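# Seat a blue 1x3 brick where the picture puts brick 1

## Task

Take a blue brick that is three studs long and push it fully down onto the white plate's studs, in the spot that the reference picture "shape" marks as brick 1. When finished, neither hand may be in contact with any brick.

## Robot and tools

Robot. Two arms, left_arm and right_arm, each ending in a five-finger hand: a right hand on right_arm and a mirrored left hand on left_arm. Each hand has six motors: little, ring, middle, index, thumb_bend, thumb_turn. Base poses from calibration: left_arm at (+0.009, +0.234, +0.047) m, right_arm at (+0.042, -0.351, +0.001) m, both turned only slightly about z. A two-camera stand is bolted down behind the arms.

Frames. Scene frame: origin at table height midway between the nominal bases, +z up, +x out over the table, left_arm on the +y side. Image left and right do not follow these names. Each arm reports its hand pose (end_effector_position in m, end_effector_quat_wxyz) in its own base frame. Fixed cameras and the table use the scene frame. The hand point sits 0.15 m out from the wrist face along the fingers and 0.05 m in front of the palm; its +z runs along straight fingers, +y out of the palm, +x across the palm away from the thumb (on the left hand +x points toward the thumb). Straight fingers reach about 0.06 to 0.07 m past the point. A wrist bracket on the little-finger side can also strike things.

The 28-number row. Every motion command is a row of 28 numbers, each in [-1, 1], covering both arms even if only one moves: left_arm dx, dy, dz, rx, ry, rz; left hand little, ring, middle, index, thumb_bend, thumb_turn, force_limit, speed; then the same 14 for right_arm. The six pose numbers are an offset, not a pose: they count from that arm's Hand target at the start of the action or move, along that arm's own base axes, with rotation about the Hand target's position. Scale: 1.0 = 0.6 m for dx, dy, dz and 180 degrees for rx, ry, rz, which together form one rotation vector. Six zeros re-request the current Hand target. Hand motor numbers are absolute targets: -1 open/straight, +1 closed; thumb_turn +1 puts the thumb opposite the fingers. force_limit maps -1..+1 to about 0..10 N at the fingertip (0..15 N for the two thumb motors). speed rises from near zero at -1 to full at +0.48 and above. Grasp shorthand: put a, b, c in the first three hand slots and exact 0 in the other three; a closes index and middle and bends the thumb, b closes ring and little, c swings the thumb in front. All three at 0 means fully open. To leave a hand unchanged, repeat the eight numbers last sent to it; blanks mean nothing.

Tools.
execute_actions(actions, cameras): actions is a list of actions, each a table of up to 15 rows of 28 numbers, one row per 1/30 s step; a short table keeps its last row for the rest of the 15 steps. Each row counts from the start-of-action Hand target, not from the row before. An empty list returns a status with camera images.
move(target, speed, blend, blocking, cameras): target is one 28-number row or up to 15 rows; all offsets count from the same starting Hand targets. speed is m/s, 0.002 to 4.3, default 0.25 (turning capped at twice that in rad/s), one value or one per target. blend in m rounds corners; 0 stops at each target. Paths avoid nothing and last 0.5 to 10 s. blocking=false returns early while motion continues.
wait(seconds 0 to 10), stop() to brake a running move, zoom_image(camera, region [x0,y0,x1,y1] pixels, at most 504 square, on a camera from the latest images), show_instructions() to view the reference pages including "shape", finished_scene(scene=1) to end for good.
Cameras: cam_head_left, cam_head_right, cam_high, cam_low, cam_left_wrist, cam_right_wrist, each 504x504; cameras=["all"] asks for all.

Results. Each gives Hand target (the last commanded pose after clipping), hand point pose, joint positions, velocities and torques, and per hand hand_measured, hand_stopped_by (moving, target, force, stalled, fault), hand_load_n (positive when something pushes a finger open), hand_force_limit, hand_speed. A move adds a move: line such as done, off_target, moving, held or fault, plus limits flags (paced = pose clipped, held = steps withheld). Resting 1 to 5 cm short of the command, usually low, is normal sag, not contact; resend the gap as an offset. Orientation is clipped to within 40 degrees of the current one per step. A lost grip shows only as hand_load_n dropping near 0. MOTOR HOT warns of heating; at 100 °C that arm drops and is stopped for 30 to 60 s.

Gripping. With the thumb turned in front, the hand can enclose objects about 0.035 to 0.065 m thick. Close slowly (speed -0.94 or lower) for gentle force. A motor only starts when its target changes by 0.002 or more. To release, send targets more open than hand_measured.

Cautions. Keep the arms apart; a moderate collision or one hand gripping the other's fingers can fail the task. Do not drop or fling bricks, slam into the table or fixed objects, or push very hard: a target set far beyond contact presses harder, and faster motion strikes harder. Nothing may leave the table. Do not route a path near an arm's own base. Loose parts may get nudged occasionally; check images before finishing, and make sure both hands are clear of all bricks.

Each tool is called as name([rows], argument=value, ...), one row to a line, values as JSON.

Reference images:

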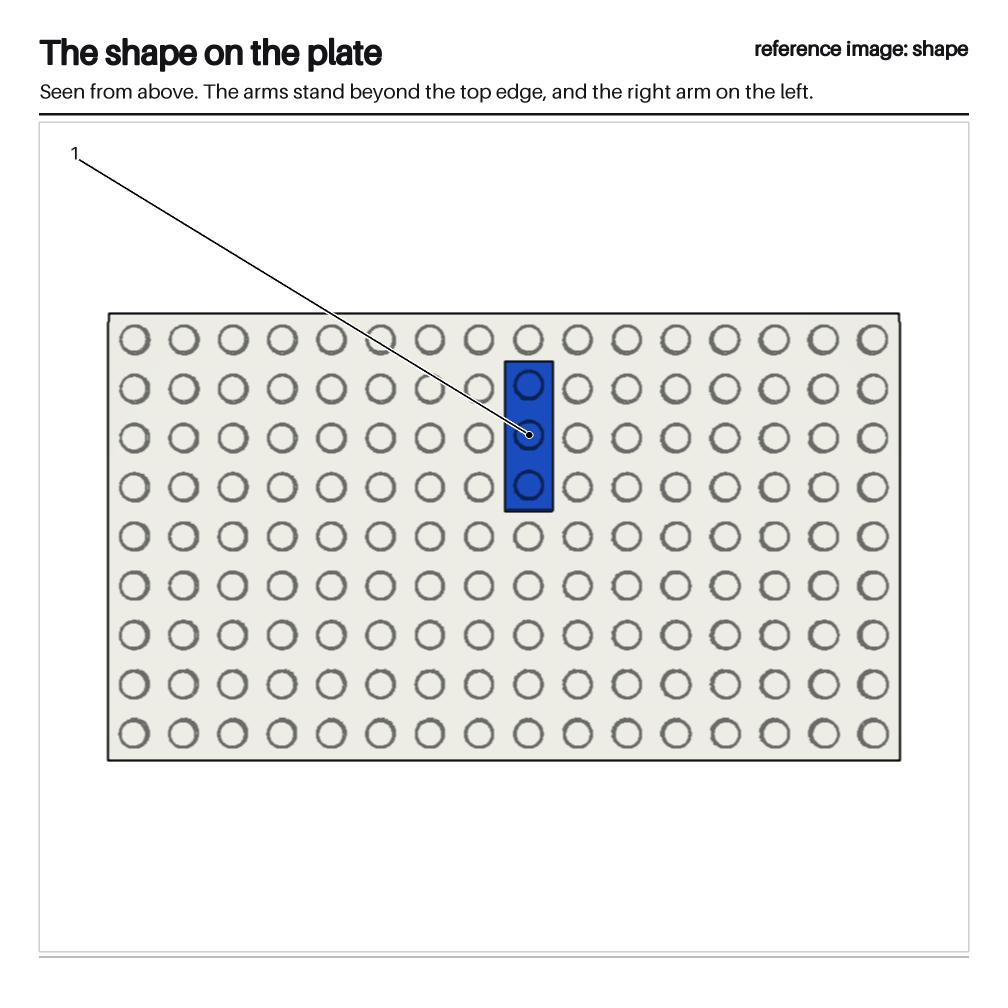

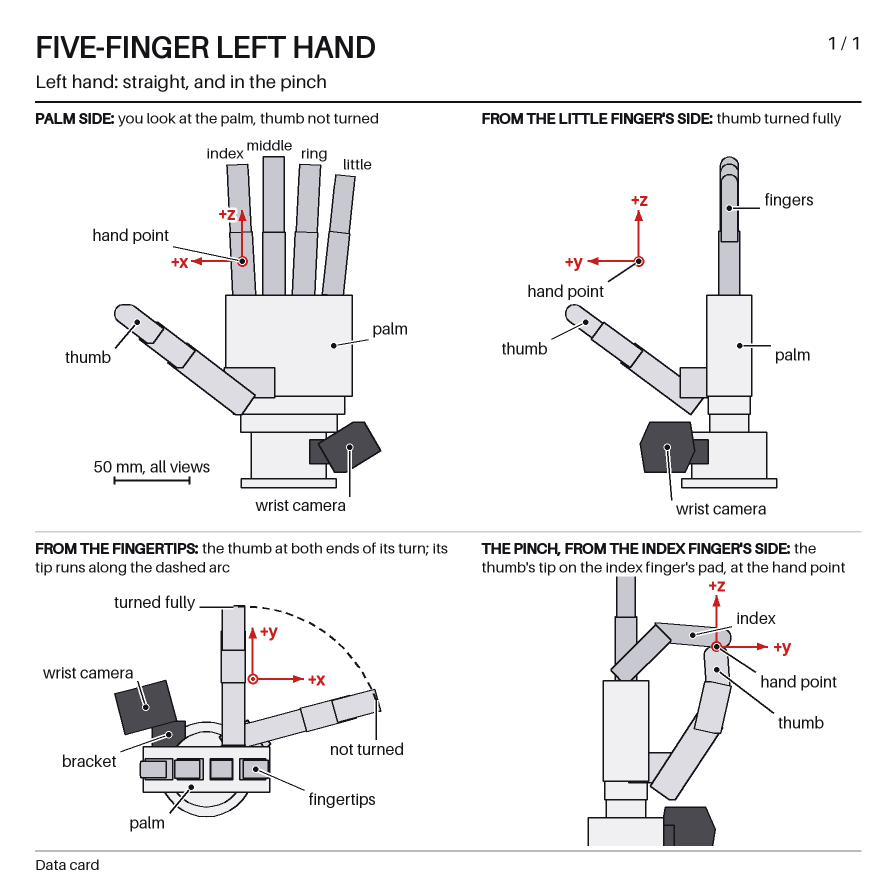

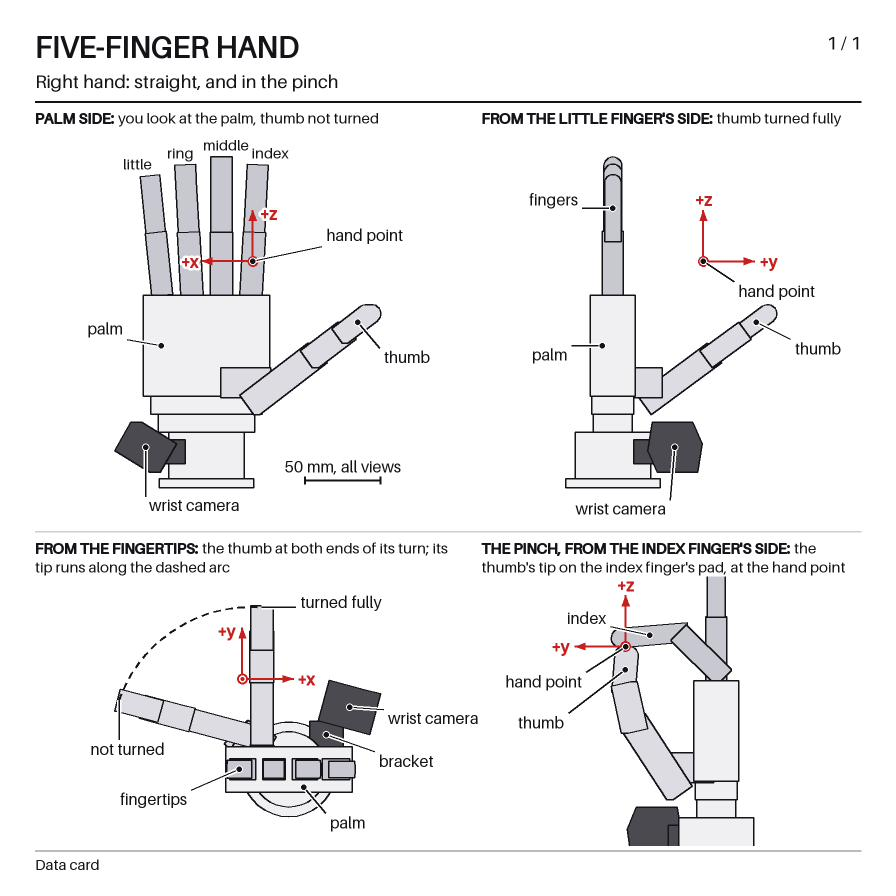

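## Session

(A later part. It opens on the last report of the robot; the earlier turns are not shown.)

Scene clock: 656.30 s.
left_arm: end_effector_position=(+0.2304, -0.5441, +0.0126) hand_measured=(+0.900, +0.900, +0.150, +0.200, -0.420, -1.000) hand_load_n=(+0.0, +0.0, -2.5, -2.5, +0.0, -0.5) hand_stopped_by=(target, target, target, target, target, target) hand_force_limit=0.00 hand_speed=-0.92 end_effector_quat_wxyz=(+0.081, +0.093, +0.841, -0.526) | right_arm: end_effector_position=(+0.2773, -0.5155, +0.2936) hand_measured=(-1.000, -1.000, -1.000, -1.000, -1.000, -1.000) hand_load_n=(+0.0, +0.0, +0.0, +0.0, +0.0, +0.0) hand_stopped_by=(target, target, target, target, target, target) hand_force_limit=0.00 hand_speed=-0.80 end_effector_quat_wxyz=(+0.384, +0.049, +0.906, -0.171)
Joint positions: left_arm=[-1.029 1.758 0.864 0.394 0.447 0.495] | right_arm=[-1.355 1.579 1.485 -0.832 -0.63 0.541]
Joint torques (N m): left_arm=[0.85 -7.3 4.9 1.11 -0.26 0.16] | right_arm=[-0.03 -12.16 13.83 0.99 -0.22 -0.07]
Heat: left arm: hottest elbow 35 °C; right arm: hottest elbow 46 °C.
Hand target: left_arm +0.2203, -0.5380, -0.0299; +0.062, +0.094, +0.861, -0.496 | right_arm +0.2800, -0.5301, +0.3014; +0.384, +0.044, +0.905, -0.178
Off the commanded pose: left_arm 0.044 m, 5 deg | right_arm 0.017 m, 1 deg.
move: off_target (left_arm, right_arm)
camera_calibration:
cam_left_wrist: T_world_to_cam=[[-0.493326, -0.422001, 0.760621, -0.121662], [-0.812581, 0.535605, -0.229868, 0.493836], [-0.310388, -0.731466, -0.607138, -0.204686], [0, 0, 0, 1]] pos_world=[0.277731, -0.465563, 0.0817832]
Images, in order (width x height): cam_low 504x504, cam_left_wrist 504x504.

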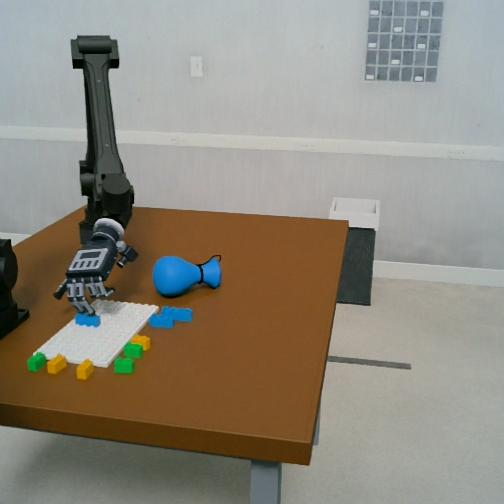

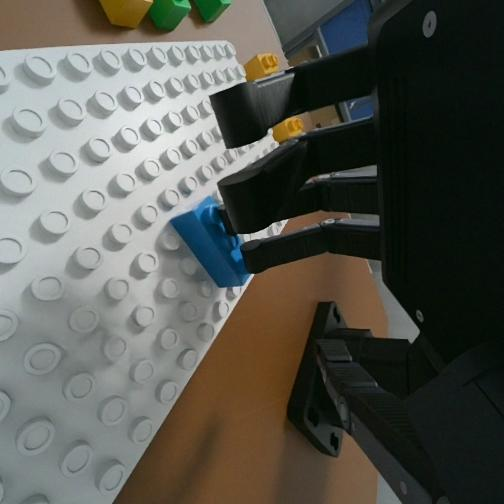

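move([
  [0.0087,-0.0117,0.1282,-0.0587,0.0177,0.0191,0.9,0.9,0.15,0.20,-0.42,-0.999,0.0,-0.92,0,0,0,0,0,0,-1,-1,-1,-1,-1,-1,0.0,-0.8],
  [0.0087,-0.0117,0.1282,-0.0587,0.0177,0.0191,0.9,0.9,-0.06,-0.04,-0.44,1.0,0.0,-0.3,0,0,0,0,0,0,-1,-1,-1,-1,-1,-1,0.0,-0.8],
], speed=0.08, cameras=["cam_head_left","cam_head_right","cam_low","cam_left_wrist"])

zoom_image(camera="cam_low", region=[66, 290, 108, 332])

zoom_image(camera="cam_left_wrist", region=[100, 180, 240, 320])

Scene clock: 664.23 s.
left_arm: end_effector_position=(+0.2188, -0.5458, +0.0390) hand_measured=(+0.900, +0.900, -0.060, -0.040, -0.440, +1.000) hand_load_n=(+0.0, +0.0, -0.5, +0.0, +0.0, +0.0) hand_stopped_by=(target, target, target, target, target, target) hand_force_limit=0.00 hand_speed=-0.30 end_effector_quat_wxyz=(+0.056, +0.054, +0.822, -0.564) | right_arm: end_effector_position=(+0.2773, -0.5155, +0.2936) hand_measured=(-1.000, -1.000, -1.000, -1.000, -1.000, -1.000) hand_load_n=(+0.0, +0.0, +0.0, +0.0, +0.0, +0.0) hand_stopped_by=(target, target, target, target, target, target) hand_force_limit=0.00 hand_speed=-0.80 end_effector_quat_wxyz=(+0.384, +0.049, +0.906, -0.171)
Joint positions: left_arm=[-1.026 1.716 0.826 0.476 0.475 0.364] | right_arm=[-1.355 1.579 1.485 -0.832 -0.63 0.541]
Joint torques (N m): left_arm=[2.84 -12.57 4.81 2.92 0.16 -0.03] | right_arm=[0.09 -12.28 13.85 0.91 -0.22 -0.07]
Heat: left arm: hottest elbow 35 °C; right arm: hottest elbow 46 °C.
Hand target: left_arm +0.2256, -0.5451, +0.0471; +0.062, +0.048, +0.816, -0.573 | right_arm +0.2800, -0.5301, +0.3014; +0.384, +0.044, +0.905, -0.178
Off the commanded pose: left_arm 0.011 m, 2 deg | right_arm 0.017 m, 1 deg.
move: off_target (left_arm, right_arm)
camera_calibration:
cam_left_wrist: T_world_to_cam=[[-0.412477, -0.367724, 0.833452, -0.139053], [-0.846744, 0.492203, -0.201892, 0.474042], [-0.335987, -0.788996, -0.51439, -0.222972], [0, 0, 0, 1]] pos_world=[0.269121, -0.460382, 0.0969043]
Images, in order (width x height): cam_head_left 504x504, cam_head_right 504x504, cam_low 504x504, cam_left_wrist 504x504.

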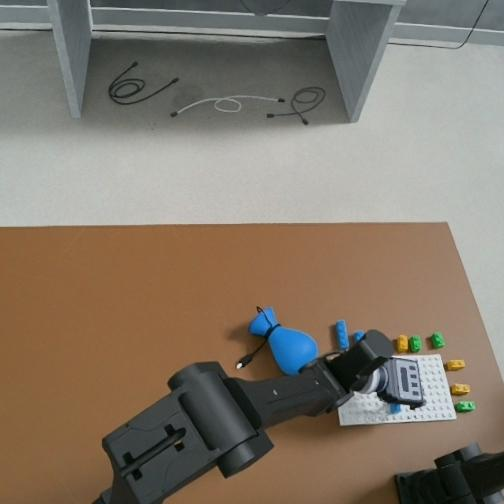

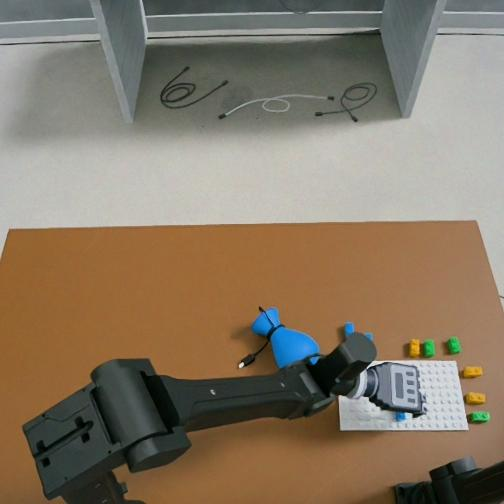

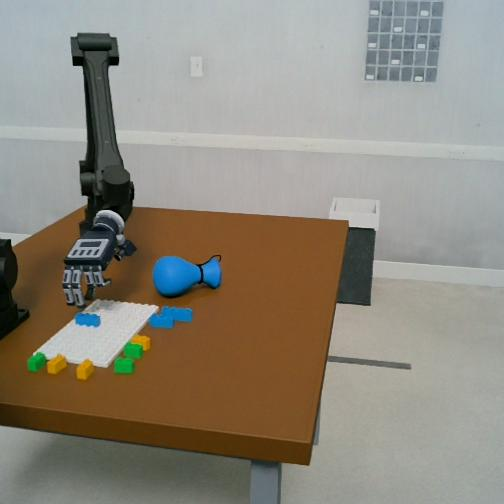

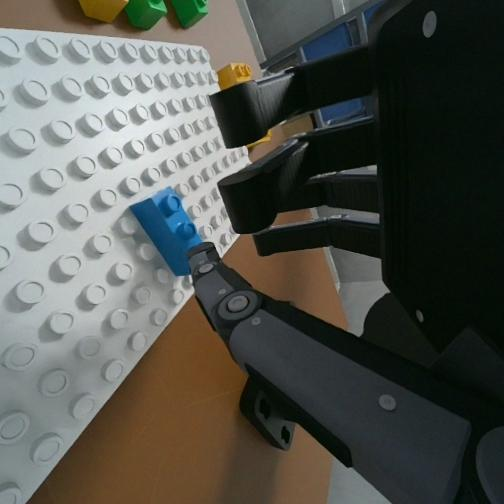

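Scaled by 12.000 from the camera's 504x504 image, which has a finer 720x720 frame.

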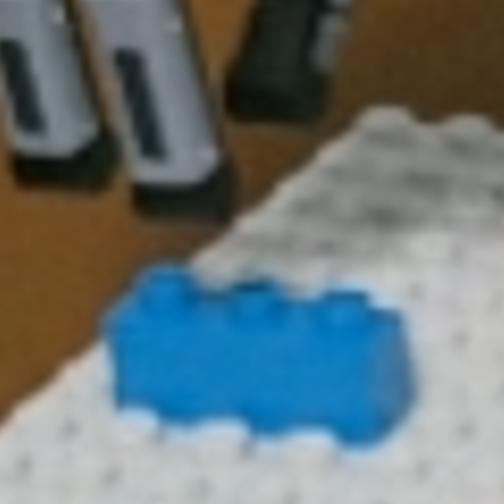

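Scaled by 3.600 from the camera's 504x504 image, which has a finer 720x720 frame.

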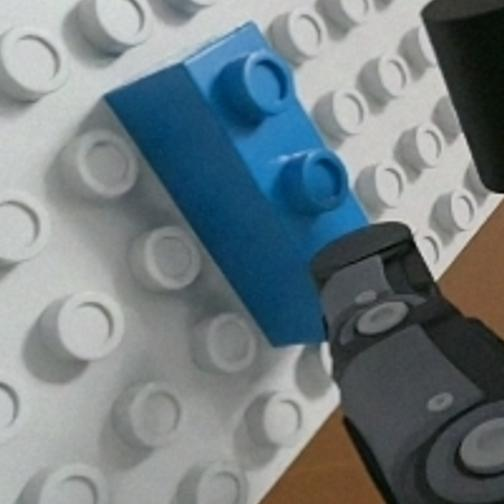

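move([
  [0.014,0.0055,0,0,0,0,0.9,0.9,-0.06,-0.04,-0.36,1.0,0.0,-0.3,0,0,0,0,0,0,-1,-1,-1,-1,-1,-1,0.0,-0.8],
  [0.014,0.0055,-0.045,0,0,0,0.9,0.9,-0.06,-0.04,-0.36,1.0,0.0,-0.3,0,0,0,0,0,0,-1,-1,-1,-1,-1,-1,0.0,-0.8],
], speed=0.05, cameras=["cam_low","cam_left_wrist"])

zoom_image(camera="cam_low", region=[66, 290, 108, 332])

zoom_image(camera="cam_left_wrist", region=[120, 180, 260, 320])

Scene clock: 668.30 s.
left_arm: end_effector_position=(+0.2262, -0.5443, +0.0267) hand_measured=(+0.900, +0.900, -0.060, -0.040, -0.360, +1.000) hand_load_n=(+0.0, +0.0, +0.0, +0.0, +0.0, +0.0) hand_stopped_by=(target, target, target, target, target, target) hand_force_limit=0.00 hand_speed=-0.30 end_effector_quat_wxyz=(+0.059, +0.055, +0.816, -0.573) | right_arm: end_effector_position=(+0.2773, -0.5155, +0.2936) hand_measured=(-1.000, -1.000, -1.000, -1.000, -1.000, -1.000) hand_load_n=(+0.0, +0.0, +0.0, +0.0, +0.0, -0.5) hand_stopped_by=(target, target, target, target, target, target) hand_force_limit=0.00 hand_speed=-0.80 end_effector_quat_wxyz=(+0.384, +0.049, +0.906, -0.171)
Joint positions: left_arm=[-1.009 1.756 0.815 0.548 0.492 0.364] | right_arm=[-1.355 1.579 1.485 -0.832 -0.63 0.541]
Joint torques (N m): left_arm=[2.61 -10.58 4.64 3.06 0.18 0.05] | right_arm=[-0.09 -12.22 13.9 0.99 -0.22 -0.08]
Heat: left arm: hottest elbow 34 °C; right arm: hottest elbow 47 °C.
Hand target: left_arm +0.2341, -0.5417, +0.0200; +0.062, +0.048, +0.816, -0.573 | right_arm +0.2800, -0.5301, +0.3014; +0.384, +0.044, +0.905, -0.178
Off the commanded pose: left_arm 0.011 m, 1 deg | right_arm 0.017 m, 1 deg.
move: off_target (left_arm, right_arm)
camera_calibration:
cam_left_wrist: T_world_to_cam=[[-0.416652, -0.350164, 0.83892, -0.114931], [-0.846234, 0.486526, -0.217209, 0.474373], [-0.332098, -0.800423, -0.499033, -0.233152], [0, 0, 0, 1]] pos_world=[0.276116, -0.45766, 0.0831054]
Images, in order (width x height): cam_low 504x504, cam_left_wrist 504x504.

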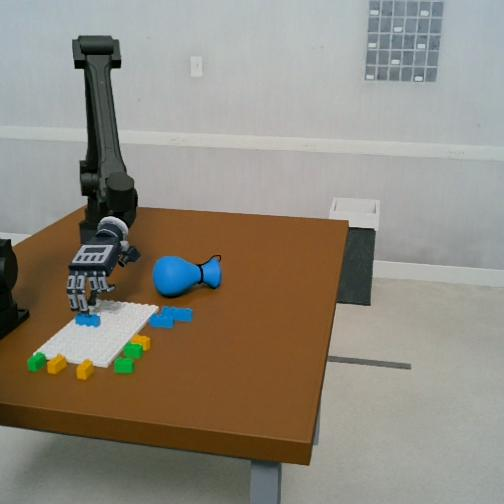

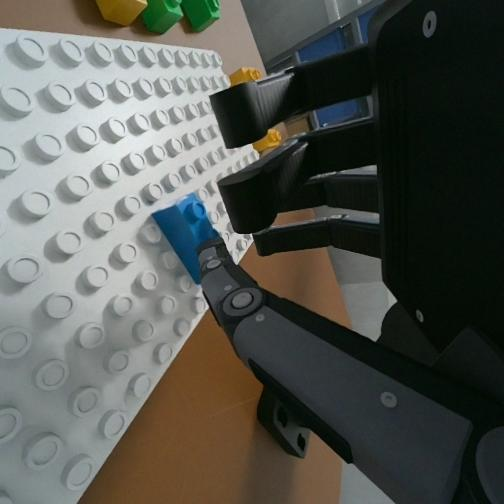

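Scaled by 12.000 from the camera's 504x504 image, which has a finer 720x720 frame.

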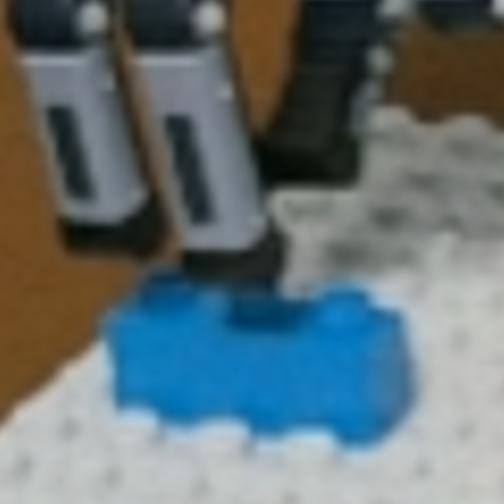

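Scaled by 3.600 from the camera's 504x504 image, which has a finer 720x720 frame.

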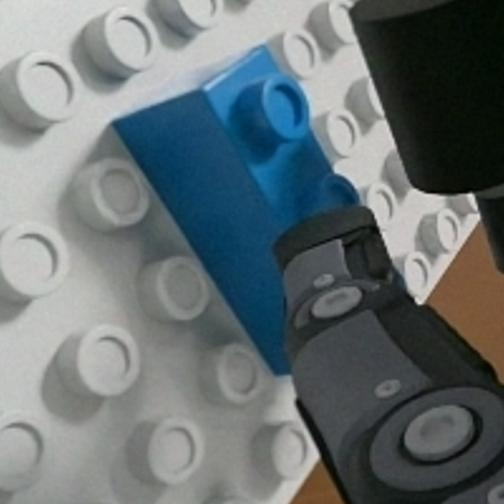

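move(target=[0,0,-0.0215,0,0,0,0.9,0.9,-0.06,-0.04,-0.38,1.0,0.0,-0.3,0,0,0,0,0,0,-1,-1,-1,-1,-1,-1,0.0,-0.8], speed=0.04, cameras=["cam_low","cam_left_wrist"])

zoom_image(camera="cam_low", region=[66, 290, 108, 332])

zoom_image(camera="cam_left_wrist", region=[120, 180, 260, 320])

Scene clock: 671.67 s.
left_arm: end_effector_position=(+0.2275, -0.5463, +0.0169) hand_measured=(+0.900, +0.900, -0.060, -0.040, -0.380, +1.000) hand_load_n=(+0.5, +0.0, +0.0, +0.0, +0.0, +0.0) hand_stopped_by=(target, target, target, target, target, target) hand_force_limit=0.00 hand_speed=-0.30 end_effector_quat_wxyz=(+0.061, +0.056, +0.814, -0.575) | right_arm: end_effector_position=(+0.2773, -0.5155, +0.2936) hand_measured=(-1.000, -1.000, -1.000, -1.000, -1.000, -1.000) hand_load_n=(+0.0, +0.0, +0.0, +0.0, +0.0, -0.5) hand_stopped_by=(target, target, target, target, target, target) hand_force_limit=0.00 hand_speed=-0.80 end_effector_quat_wxyz=(+0.384, +0.049, +0.906, -0.171)
Joint positions: left_arm=[-1.009 1.787 0.815 0.585 0.492 0.364] | right_arm=[-1.355 1.579 1.485 -0.832 -0.63 0.541]
Joint torques (N m): left_arm=[2.73 -10.75 4.29 3.03 0.21 0] | right_arm=[-0.03 -12.28 13.9 1.03 -0.22 -0.09]
Heat: left arm: hottest elbow 34 °C; right arm: hottest elbow 47 °C.
Hand target: left_arm +0.2341, -0.5417, +0.0072; +0.062, +0.048, +0.816, -0.573 | right_arm +0.2800, -0.5301, +0.3014; +0.384, +0.044, +0.905, -0.178
Off the commanded pose: left_arm 0.013 m, 1 deg | right_arm 0.017 m, 1 deg.
move: off_target (left_arm, right_arm)
camera_calibration:
cam_left_wrist: T_world_to_cam=[[-0.419528, -0.345517, 0.839413, -0.103699], [-0.845467, 0.48534, -0.222779, 0.473581], [-0.330427, -0.803158, -0.495737, -0.241145], [0, 0, 0, 1]] pos_world=[0.277212, -0.459355, 0.0730054]
Images, in order (width x height): cam_low 504x504, cam_left_wrist 504x504.

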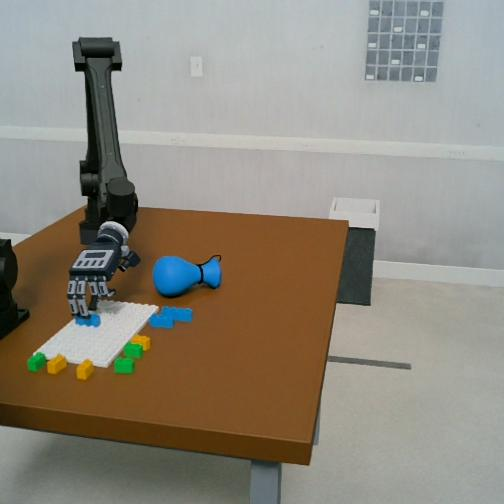

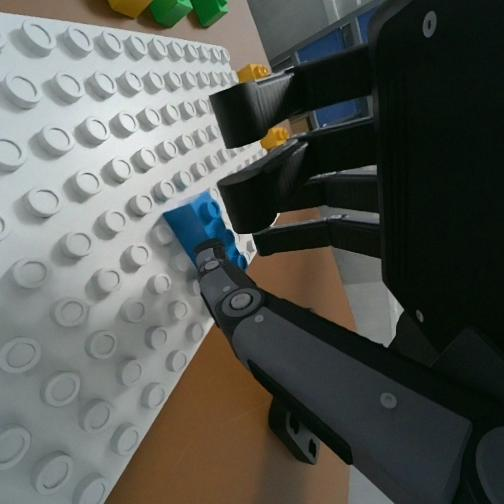

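Scaled by 12.000 from the camera's 504x504 image, which has a finer 720x720 frame.

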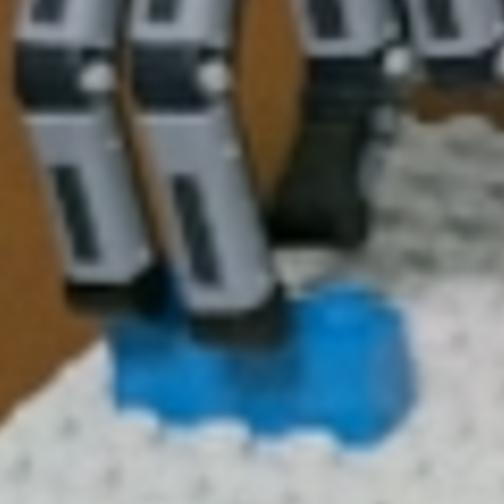

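Scaled by 3.600 from the camera's 504x504 image, which has a finer 720x720 frame.

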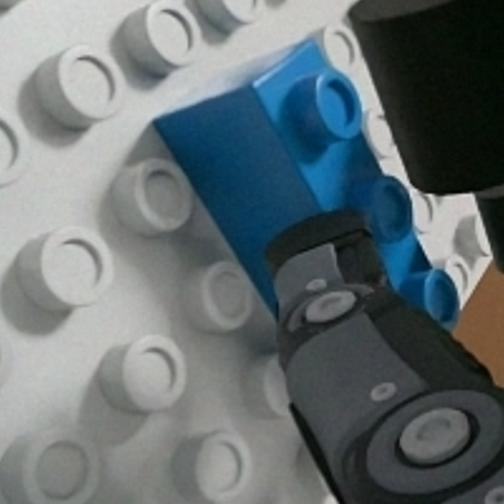

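move(target=[0,0,-0.0117,0,0,0,0.9,0.9,-0.06,-0.04,-0.36,1.0,0.0,-0.3,0,0,0,0,0,0,-1,-1,-1,-1,-1,-1,0.0,-0.8], speed=0.04, cameras=["cam_low","cam_left_wrist"])

zoom_image(camera="cam_low", region=[66, 290, 108, 332])

zoom_image(camera="cam_left_wrist", region=[120, 180, 260, 320])

Scene clock: 674.17 s.
left_arm: end_effector_position=(+0.2271, -0.5458, +0.0093) hand_measured=(+0.900, +0.900, -0.060, -0.040, -0.360, +1.000) hand_load_n=(+0.0, +0.0, +0.0, +0.0, +0.0, +0.0) hand_stopped_by=(target, target, target, target, target, target) hand_force_limit=0.00 hand_speed=-0.30 end_effector_quat_wxyz=(+0.061, +0.055, +0.815, -0.574) | right_arm: end_effector_position=(+0.2773, -0.5155, +0.2936) hand_measured=(-1.000, -1.000, -1.000, -1.000, -1.000, -1.000) hand_load_n=(-0.5, +0.0, +0.0, +0.0, -0.5, +0.0) hand_stopped_by=(target, target, target, target, target, target) hand_force_limit=0.00 hand_speed=-0.80 end_effector_quat_wxyz=(+0.384, +0.049, +0.906, -0.171)
Joint positions: left_arm=[-1.009 1.805 0.812 0.605 0.492 0.364] | right_arm=[-1.355 1.579 1.485 -0.832 -0.63 0.541]
Joint torques (N m): left_arm=[3.14 -10.7 4.19 2.99 0.23 0.05] | right_arm=[-0.09 -12.28 13.85 0.94 -0.22 -0.09]
Heat: left arm: hottest elbow 34 °C; right arm: hottest elbow 47 °C.
Hand target: left_arm +0.2341, -0.5418, +0.0002; +0.062, +0.048, +0.816, -0.573 | right_arm +0.2800, -0.5301, +0.3014; +0.384, +0.044, +0.905, -0.178
Off the commanded pose: left_arm 0.012 m, 1 deg | right_arm 0.017 m, 1 deg.
move: off_target (left_arm, right_arm)
camera_calibration:
cam_left_wrist: T_world_to_cam=[[-0.418795, -0.346641, 0.839316, -0.0979846], [-0.845686, 0.485578, -0.221427, 0.471474], [-0.330797, -0.80253, -0.496507, -0.24417], [0, 0, 0, 1]] pos_world=[0.276913, -0.458856, 0.0654054]
Images, in order (width x height): cam_low 504x504, cam_left_wrist 504x504.

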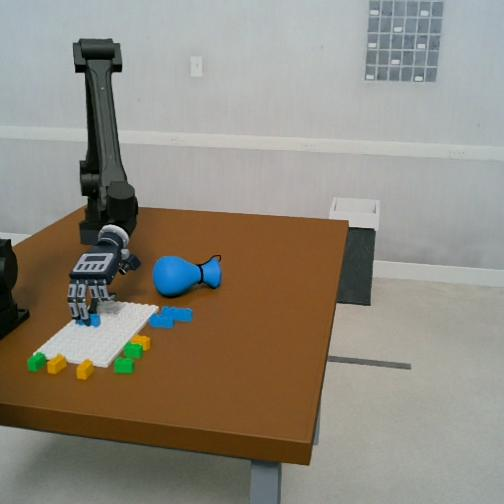

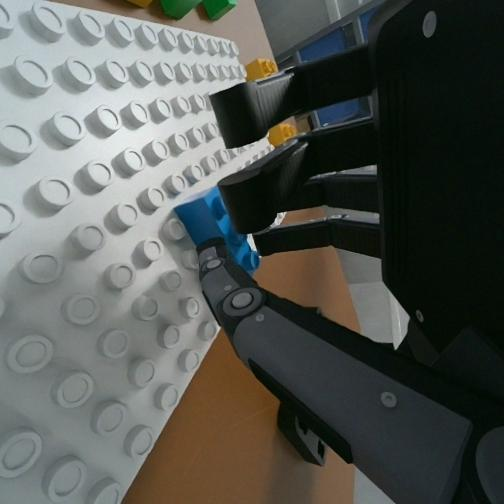

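Scaled by 12.000 from the camera's 504x504 image, which has a finer 720x720 frame.

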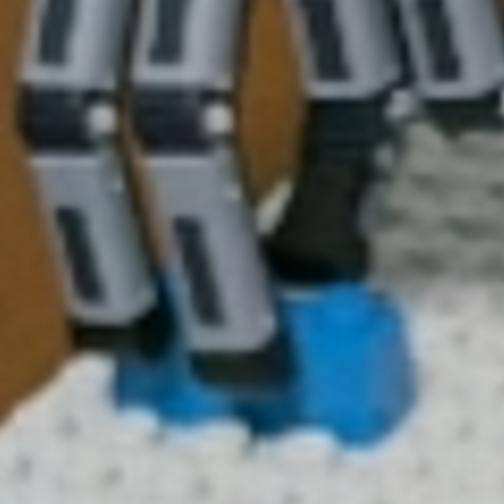

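Scaled by 3.600 from the camera's 504x504 image, which has a finer 720x720 frame.

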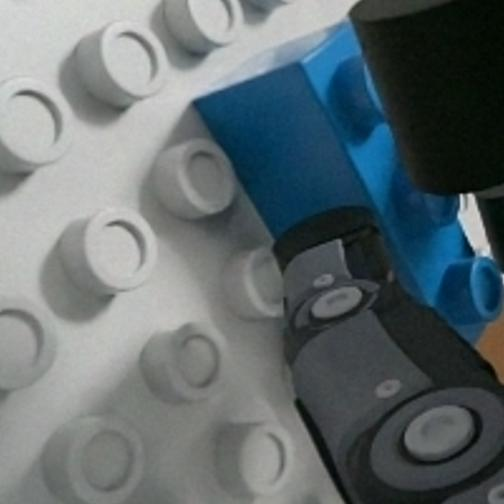

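move(target=[0,0,-0.0058,0,0,0,0.9,0.9,-0.06,-0.04,-0.40,1.0,0.0,-0.3,0,0,0,0,0,0,-1,-1,-1,-1,-1,-1,0.0,-0.8], speed=0.04)

execute_actions([
  [[0,0,0,0,0,0,0.9,0.9,0.08,0.10,-0.40,1.0,0.0,-0.85,0,0,0,0,0,0,-1,-1,-1,-1,-1,-1,0.0,-0.8]],
], cameras=["cam_low","cam_left_wrist"])

zoom_image(camera="cam_low", region=[66, 290, 108, 332])

zoom_image(camera="cam_left_wrist", region=[120, 180, 260, 320])

Scene clock: 676.70 s.
left_arm: end_effector_position=(+0.2273, -0.5461, +0.0062) hand_measured=(+0.900, +0.900, -0.060, -0.040, -0.400, +1.000) hand_load_n=(+0.0, +0.0, +0.0, +0.0, +0.0, +0.0) hand_stopped_by=(target, target, target, target, target, target) hand_force_limit=0.00 hand_speed=-0.30 end_effector_quat_wxyz=(+0.061, +0.055, +0.814, -0.574) | right_arm: end_effector_position=(+0.2773, -0.5155, +0.2936) hand_measured=(-1.000, -1.000, -1.000, -1.000, -1.000, -1.000) hand_load_n=(+0.0, +0.0, +0.0, +0.0, +0.0, +0.0) hand_stopped_by=(target, target, target, target, target, target) hand_force_limit=0.00 hand_speed=-0.80 end_effector_quat_wxyz=(+0.384, +0.049, +0.906, -0.171)
Joint positions: left_arm=[-1.009 1.814 0.812 0.615 0.492 0.364] | right_arm=[-1.355 1.579 1.485 -0.832 -0.63 0.541]
Joint torques (N m): left_arm=[3.08 -10.46 4.22 2.96 0.21 0.05] | right_arm=[0.03 -12.28 13.83 0.9 -0.22 -0.07]
Heat: left arm: hottest elbow 34 °C; right arm: hottest elbow 47 °C.
Hand target: left_arm +0.2341, -0.5417, -0.0035; +0.062, +0.048, +0.816, -0.573 | right_arm +0.2800, -0.5301, +0.3014; +0.384, +0.044, +0.905, -0.178
Off the commanded pose: left_arm 0.012 m, 1 deg | right_arm 0.017 m, 1 deg.
move: off_target (left_arm, right_arm)

Scene clock: 677.40 s.
left_arm: end_effector_position=(+0.2278, -0.5472, +0.0078) hand_measured=(+0.900, +0.900, +0.080, +0.100, -0.400, +1.000) hand_load_n=(+0.0, +0.0, +0.0, +1.0, +0.0, +0.0) hand_stopped_by=(target, target, target, target, target, target) hand_force_limit=0.00 hand_speed=-0.85 end_effector_quat_wxyz=(+0.062, +0.057, +0.812, -0.577) | right_arm: end_effector_position=(+0.2773, -0.5155, +0.2936) hand_measured=(-1.000, -1.000, -1.000, -1.000, -1.000, -1.000) hand_load_n=(-0.5, +0.0, -0.5, +0.0, +0.0, +0.0) hand_stopped_by=(target, target, target, target, target, target) hand_force_limit=0.00 hand_speed=-0.80 end_effector_quat_wxyz=(+0.384, +0.049, +0.906, -0.171)
Joint positions: left_arm=[-1.009 1.814 0.812 0.624 0.493 0.364] | right_arm=[-1.355 1.579 1.485 -0.832 -0.63 0.541]
Joint torques (N m): left_arm=[2.96 -10.58 4.1 2.67 0.11 0.03] | right_arm=[0.03 -12.28 13.85 0.98 -0.22 -0.08]
Heat: left arm: hottest elbow 34 °C; right arm: hottest elbow 47 °C.
Hand target: left_arm +0.2341, -0.5417, -0.0034; +0.062, +0.048, +0.816, -0.573 | right_arm +0.2800, -0.5301, +0.3014; +0.384, +0.044, +0.905, -0.178
Off the commanded pose: left_arm 0.014 m, 1 deg | right_arm 0.017 m, 1 deg.
Step readings (end_effector_position of left_arm | right_arm):
0: (+0.2273, -0.5461, +0.0062) | (+0.2773, -0.5155, +0.2936)
1: (+0.2274, -0.5462, +0.0063) | (+0.2773, -0.5155, +0.2936)
2: (+0.2274, -0.5462, +0.0063) | (+0.2773, -0.5155, +0.2936)
4: (+0.2274, -0.5462, +0.0063) | (+0.2773, -0.5155, +0.2936)
8: (+0.2275, -0.5464, +0.0066) | (+0.2773, -0.5155, +0.2936)
15: (+0.2278, -0.5472, +0.0078) | (+0.2773, -0.5155, +0.2936)
camera_calibration:
cam_left_wrist: T_world_to_cam=[[-0.422961, -0.339501, 0.840144, -0.0920559], [-0.84416, 0.484657, -0.229133, 0.471574], [-0.329391, -0.80613, -0.491584, -0.248153], [0, 0, 0, 1]] pos_world=[0.277408, -0.459848, 0.0634055]
Images, in order (width x height): cam_low 504x504, cam_left_wrist 504x504.

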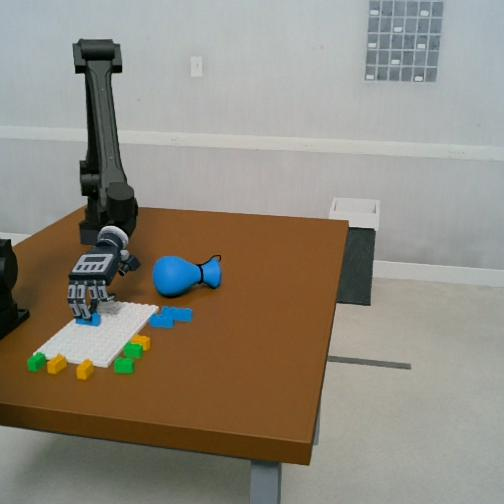

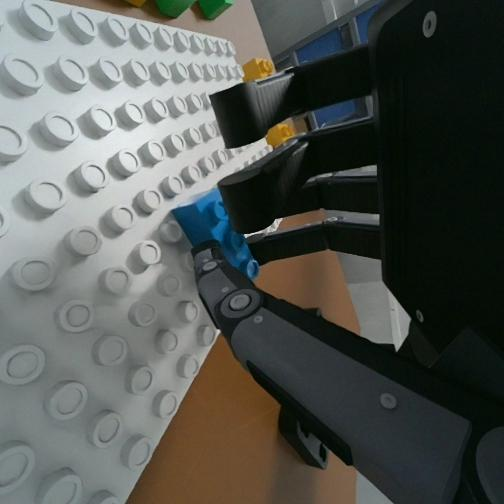

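Scaled by 12.000 from the camera's 504x504 image, which has a finer 720x720 frame.

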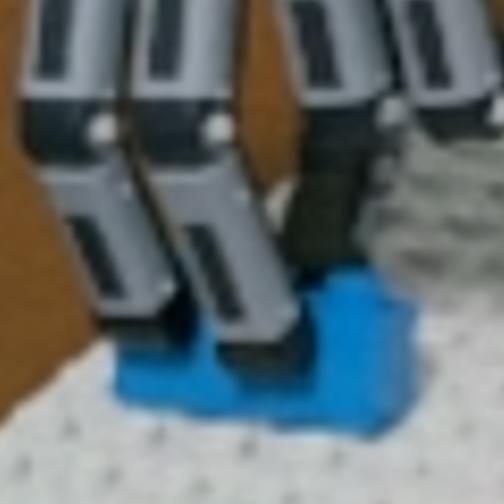

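Scaled by 3.600 from the camera's 504x504 image, which has a finer 720x720 frame.

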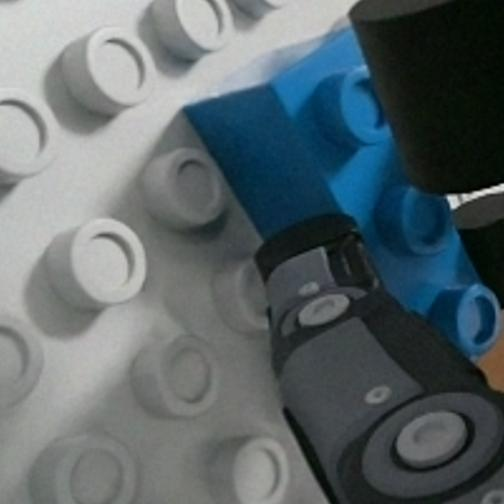

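execute_actions([
  [[0,0,0,0,0,0,0.9,0.9,0.08,0.10,-0.20,1.0,-0.6,-0.9,0,0,0,0,0,0,-1,-1,-1,-1,-1,-1,0.0,-0.8]],
], cameras=["cam_low","cam_left_wrist"])

zoom_image(camera="cam_low", region=[66, 290, 108, 332])

zoom_image(camera="cam_left_wrist", region=[120, 180, 260, 320])

Scene clock: 679.70 s.
left_arm: end_effector_position=(+0.2278, -0.5472, +0.0078) hand_measured=(+0.900, +0.900, +0.080, +0.100, -0.240, +1.000) hand_load_n=(+0.0, +0.0, +0.0, +4.5, +2.5, +0.0) hand_stopped_by=(target, target, target, target, force, target) hand_force_limit=-0.60 hand_speed=-0.90 end_effector_quat_wxyz=(+0.062, +0.057, +0.812, -0.577) | right_arm: end_effector_position=(+0.2773, -0.5155, +0.2936) hand_measured=(-1.000, -1.000, -1.000, -1.000, -1.000, -1.000) hand_load_n=(+0.0, +0.0, +0.0, +0.0, +0.0, +0.0) hand_stopped_by=(target, target, target, target, target, target) hand_force_limit=0.00 hand_speed=-0.80 end_effector_quat_wxyz=(+0.384, +0.049, +0.906, -0.171)
Joint positions: left_arm=[-1.009 1.814 0.812 0.624 0.493 0.364] | right_arm=[-1.355 1.579 1.485 -0.832 -0.63 0.541]
Joint torques (N m): left_arm=[3.14 -10.87 4.22 2.69 0.14 0.01] | right_arm=[0.03 -12.1 13.85 0.98 -0.22 -0.08]
Heat: left arm: hottest elbow 34 °C; right arm: hottest elbow 47 °C.
Hand target: left_arm +0.2341, -0.5417, -0.0034; +0.062, +0.048, +0.816, -0.573 | right_arm +0.2800, -0.5301, +0.3014; +0.384, +0.044, +0.905, -0.178
Off the commanded pose: left_arm 0.014 m, 1 deg | right_arm 0.017 m, 1 deg.
Step readings (end_effector_position of left_arm | right_arm):
0: (+0.2278, -0.5472, +0.0078) | (+0.2773, -0.5155, +0.2936)
1: (+0.2278, -0.5472, +0.0078) | (+0.2773, -0.5155, +0.2936)
2: (+0.2278, -0.5472, +0.0078) | (+0.2773, -0.5155, +0.2936)
4: (+0.2278, -0.5472, +0.0078) | (+0.2773, -0.5155, +0.2936)
8: (+0.2278, -0.5472, +0.0078) | (+0.2773, -0.5155, +0.2936)
15: (+0.2278, -0.5472, +0.0078) | (+0.2773, -0.5155, +0.2936)
camera_calibration:
cam_left_wrist: T_world_to_cam=[[-0.422961, -0.339501, 0.840144, -0.0920559], [-0.84416, 0.484657, -0.229133, 0.471574], [-0.329391, -0.80613, -0.491584, -0.248153], [0, 0, 0, 1]] pos_world=[0.277408, -0.459848, 0.0634055]
Images, in order (width x height): cam_low 504x504, cam_left_wrist 504x504.

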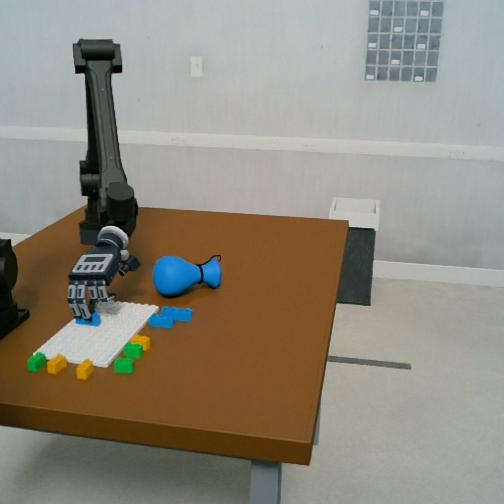

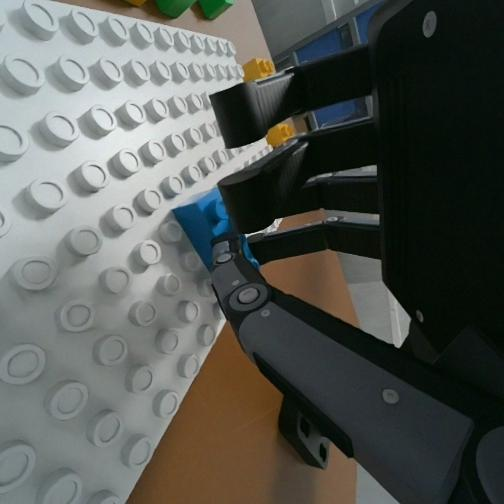

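Scaled by 12.000 from the camera's 504x504 image, which has a finer 720x720 frame.

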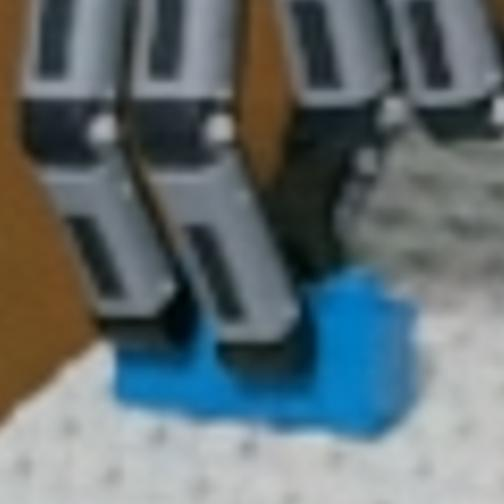

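Scaled by 3.600 from the camera's 504x504 image, which has a finer 720x720 frame.

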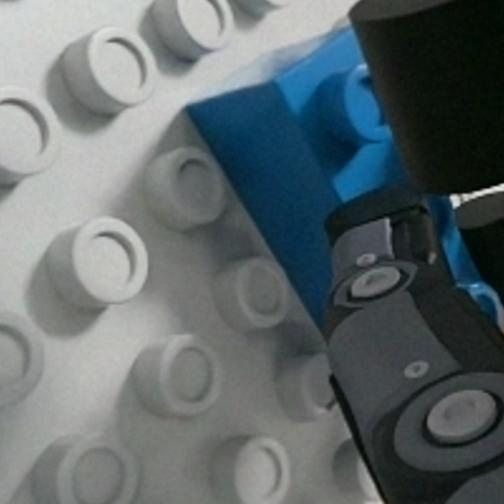

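execute_actions([
  [[0,0,0,0,0,0,0.9,0.9,0.18,0.102,-0.16,1.0,-0.2,-0.9,0,0,0,0,0,0,-1,-1,-1,-1,-1,-1,0.0,-0.8]],
], cameras=["cam_low","cam_left_wrist"])

zoom_image(camera="cam_low", region=[66, 290, 108, 332])

zoom_image(camera="cam_left_wrist", region=[120, 180, 260, 320])

Scene clock: 681.73 s.
left_arm: end_effector_position=(+0.2277, -0.5472, +0.0078) hand_measured=(+0.900, +0.900, +0.096, +0.100, -0.230, +1.000) hand_load_n=(+0.0, +0.0, +7.5, +3.0, +5.5, +0.5) hand_stopped_by=(target, target, force, force, force, target) hand_force_limit=-0.20 hand_speed=-0.90 end_effector_quat_wxyz=(+0.062, +0.057, +0.812, -0.577) | right_arm: end_effector_position=(+0.2773, -0.5155, +0.2936) hand_measured=(-1.000, -1.000, -1.000, -1.000, -1.000, -1.000) hand_load_n=(+0.0, +0.0, +0.0, +0.0, +0.0, +0.0) hand_stopped_by=(target, target, target, target, target, target) hand_force_limit=0.00 hand_speed=-0.80 end_effector_quat_wxyz=(+0.384, +0.049, +0.906, -0.171)
Joint positions: left_arm=[-1.009 1.814 0.812 0.624 0.493 0.364] | right_arm=[-1.355 1.579 1.485 -0.832 -0.63 0.541]
Joint torques (N m): left_arm=[2.73 -10.87 4.11 2.73 0.15 0.02] | right_arm=[0.21 -12.28 13.87 0.96 -0.22 -0.1]
Heat: left arm: hottest elbow 34 °C; right arm: hottest elbow 47 °C.
Hand target: left_arm +0.2341, -0.5417, -0.0034; +0.061, +0.048, +0.816, -0.573 | right_arm +0.2800, -0.5301, +0.3014; +0.384, +0.044, +0.905, -0.178
Off the commanded pose: left_arm 0.014 m, 1 deg | right_arm 0.017 m, 1 deg.
Step readings (end_effector_position of left_arm | right_arm):
0: (+0.2278, -0.5472, +0.0078) | (+0.2773, -0.5155, +0.2936)
1: (+0.2278, -0.5472, +0.0078) | (+0.2773, -0.5155, +0.2936)
2: (+0.2278, -0.5472, +0.0078) | (+0.2773, -0.5155, +0.2936)
4: (+0.2277, -0.5472, +0.0078) | (+0.2773, -0.5155, +0.2936)
8: (+0.2277, -0.5472, +0.0078) | (+0.2773, -0.5155, +0.2936)
15: (+0.2277, -0.5472, +0.0078) | (+0.2773, -0.5155, +0.2936)
camera_calibration:
cam_left_wrist: T_world_to_cam=[[-0.423002, -0.33925, 0.840225, -0.0919676], [-0.843982, 0.484995, -0.229072, 0.471725], [-0.329793, -0.806033, -0.491475, -0.248084], [0, 0, 0, 1]] pos_world=[0.277408, -0.459948, 0.0634055]
Images, in order (width x height): cam_low 504x504, cam_left_wrist 504x504.

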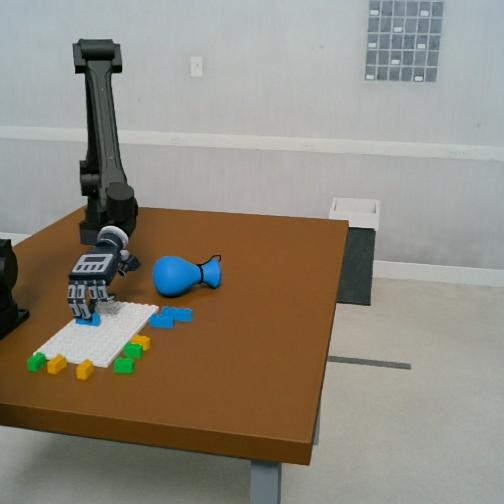

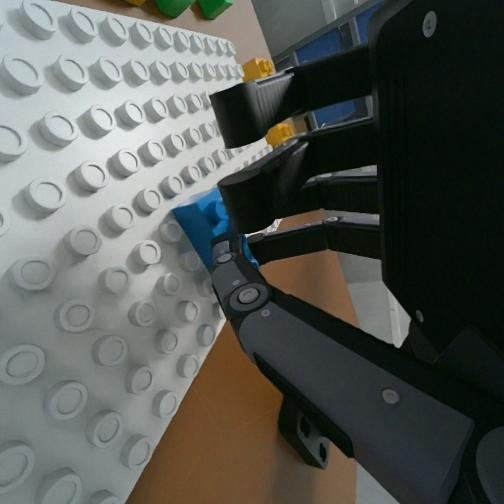

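Scaled by 12.000 from the camera's 504x504 image, which has a finer 720x720 frame.

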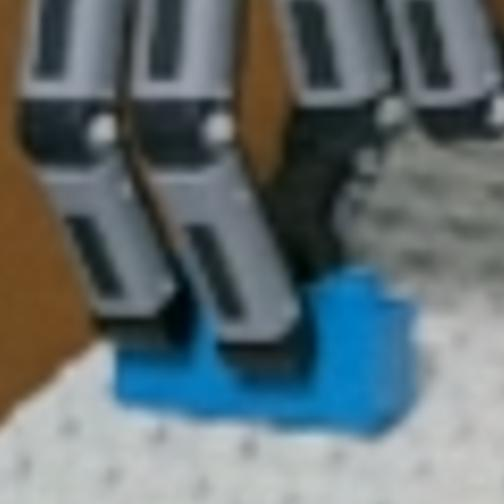

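Scaled by 3.600 from the camera's 504x504 image, which has a finer 720x720 frame.

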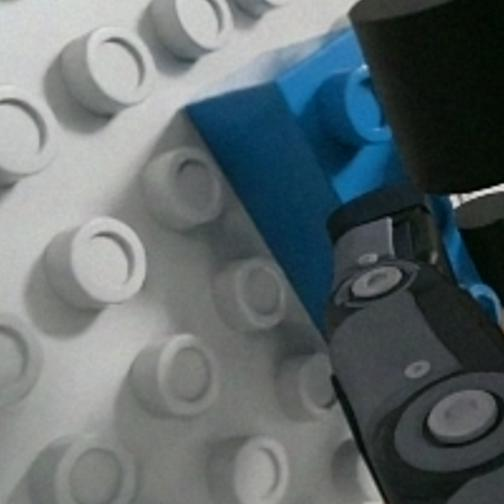

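move(target=[-0.0018,0.0045,-0.04,0.012,0.0047,0,0.9,0.9,0.18,0.102,-0.16,1.0,-0.2,-0.9,0,0,0,0,0,0,-1,-1,-1,-1,-1,-1,0.0,-0.8], speed=0.03, cameras=["cam_low","cam_left_wrist"])

zoom_image(camera="cam_low", region=[66, 290, 108, 332])

zoom_image(camera="cam_left_wrist", region=[120, 180, 260, 320])

Scene clock: 683.53 s.
left_arm: end_effector_position=(+0.2277, -0.5476, +0.0053) hand_measured=(+0.900, +0.900, +0.096, +0.100, -0.228, +1.000) hand_load_n=(+0.0, +0.0, +7.5, +5.0, +2.0, -0.5) hand_stopped_by=(target, target, force, force, force, target) hand_force_limit=-0.20 hand_speed=-0.90 end_effector_quat_wxyz=(+0.062, +0.057, +0.812, -0.578) | right_arm: end_effector_position=(+0.2773, -0.5155, +0.2936) hand_measured=(-1.000, -1.000, -1.000, -1.000, -1.000, -1.000) hand_load_n=(+0.0, +0.0, +0.0, +0.0, +0.0, +0.0) hand_stopped_by=(target, target, target, target, target, target) hand_force_limit=0.00 hand_speed=-0.80 end_effector_quat_wxyz=(+0.384, +0.049, +0.906, -0.171)
Joint positions: left_arm=[-1.009 1.822 0.812 0.632 0.495 0.364] | right_arm=[-1.355 1.579 1.485 -0.832 -0.63 0.541]
Joint torques (N m): left_arm=[2.43 -8.12 4.4 1.98 -0.07 0.12] | right_arm=[0.09 -12.51 13.81 0.95 -0.23 -0.07]
Heat: left arm: hottest elbow 34 °C; right arm: hottest elbow 47 °C.
Hand target: left_arm +0.2330, -0.5390, -0.0274; +0.055, +0.045, +0.827, -0.558 | right_arm +0.2800, -0.5301, +0.3014; +0.384, +0.044, +0.905, -0.178
Off the commanded pose: left_arm 0.034 m, 3 deg | right_arm 0.017 m, 1 deg.
move: off_target (left_arm, right_arm)
camera_calibration:
cam_left_wrist: T_world_to_cam=[[-0.423526, -0.337841, 0.840529, -0.0891936], [-0.843435, 0.485598, -0.22981, 0.471467], [-0.33052, -0.806262, -0.490611, -0.249509], [0, 0, 0, 1]] pos_world=[0.277408, -0.460247, 0.0609055]
Images, in order (width x height): cam_low 504x504, cam_left_wrist 504x504.

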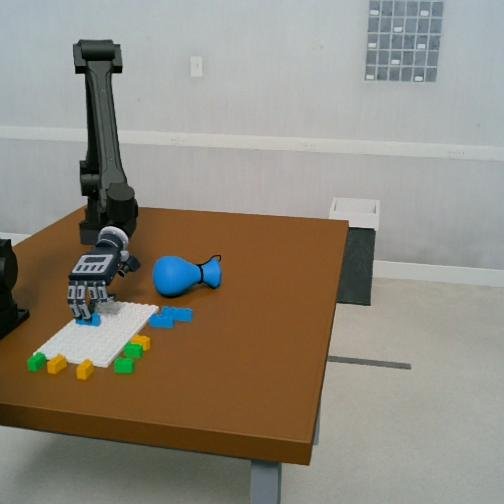

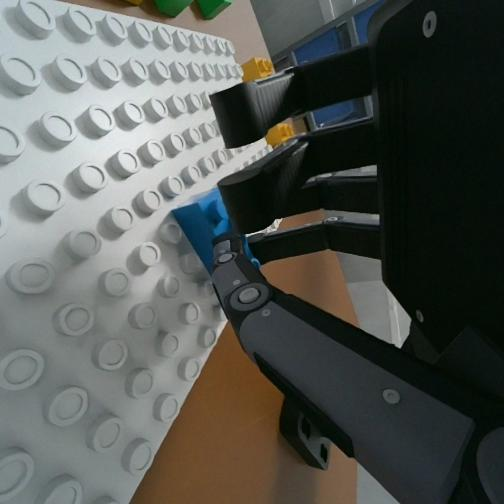

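Scaled by 12.000 from the camera's 504x504 image, which has a finer 720x720 frame.

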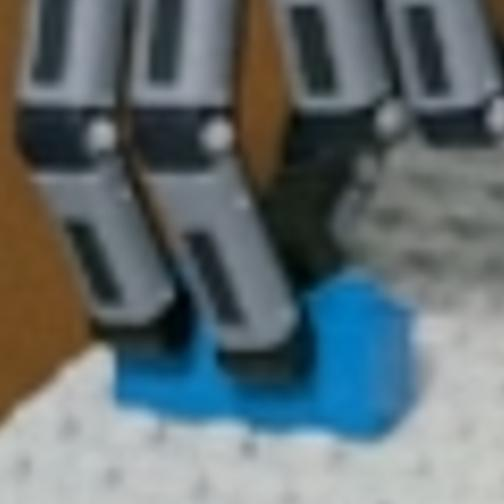

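Scaled by 3.600 from the camera's 504x504 image, which has a finer 720x720 frame.

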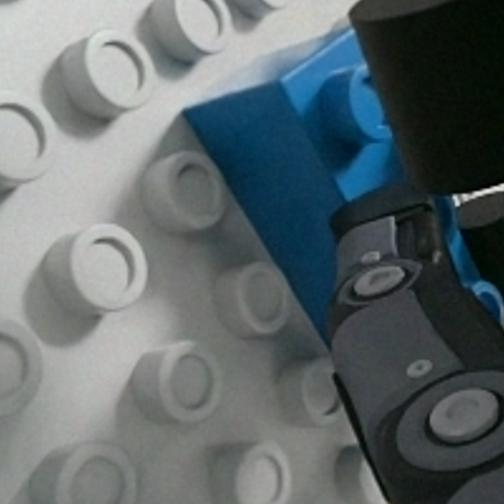

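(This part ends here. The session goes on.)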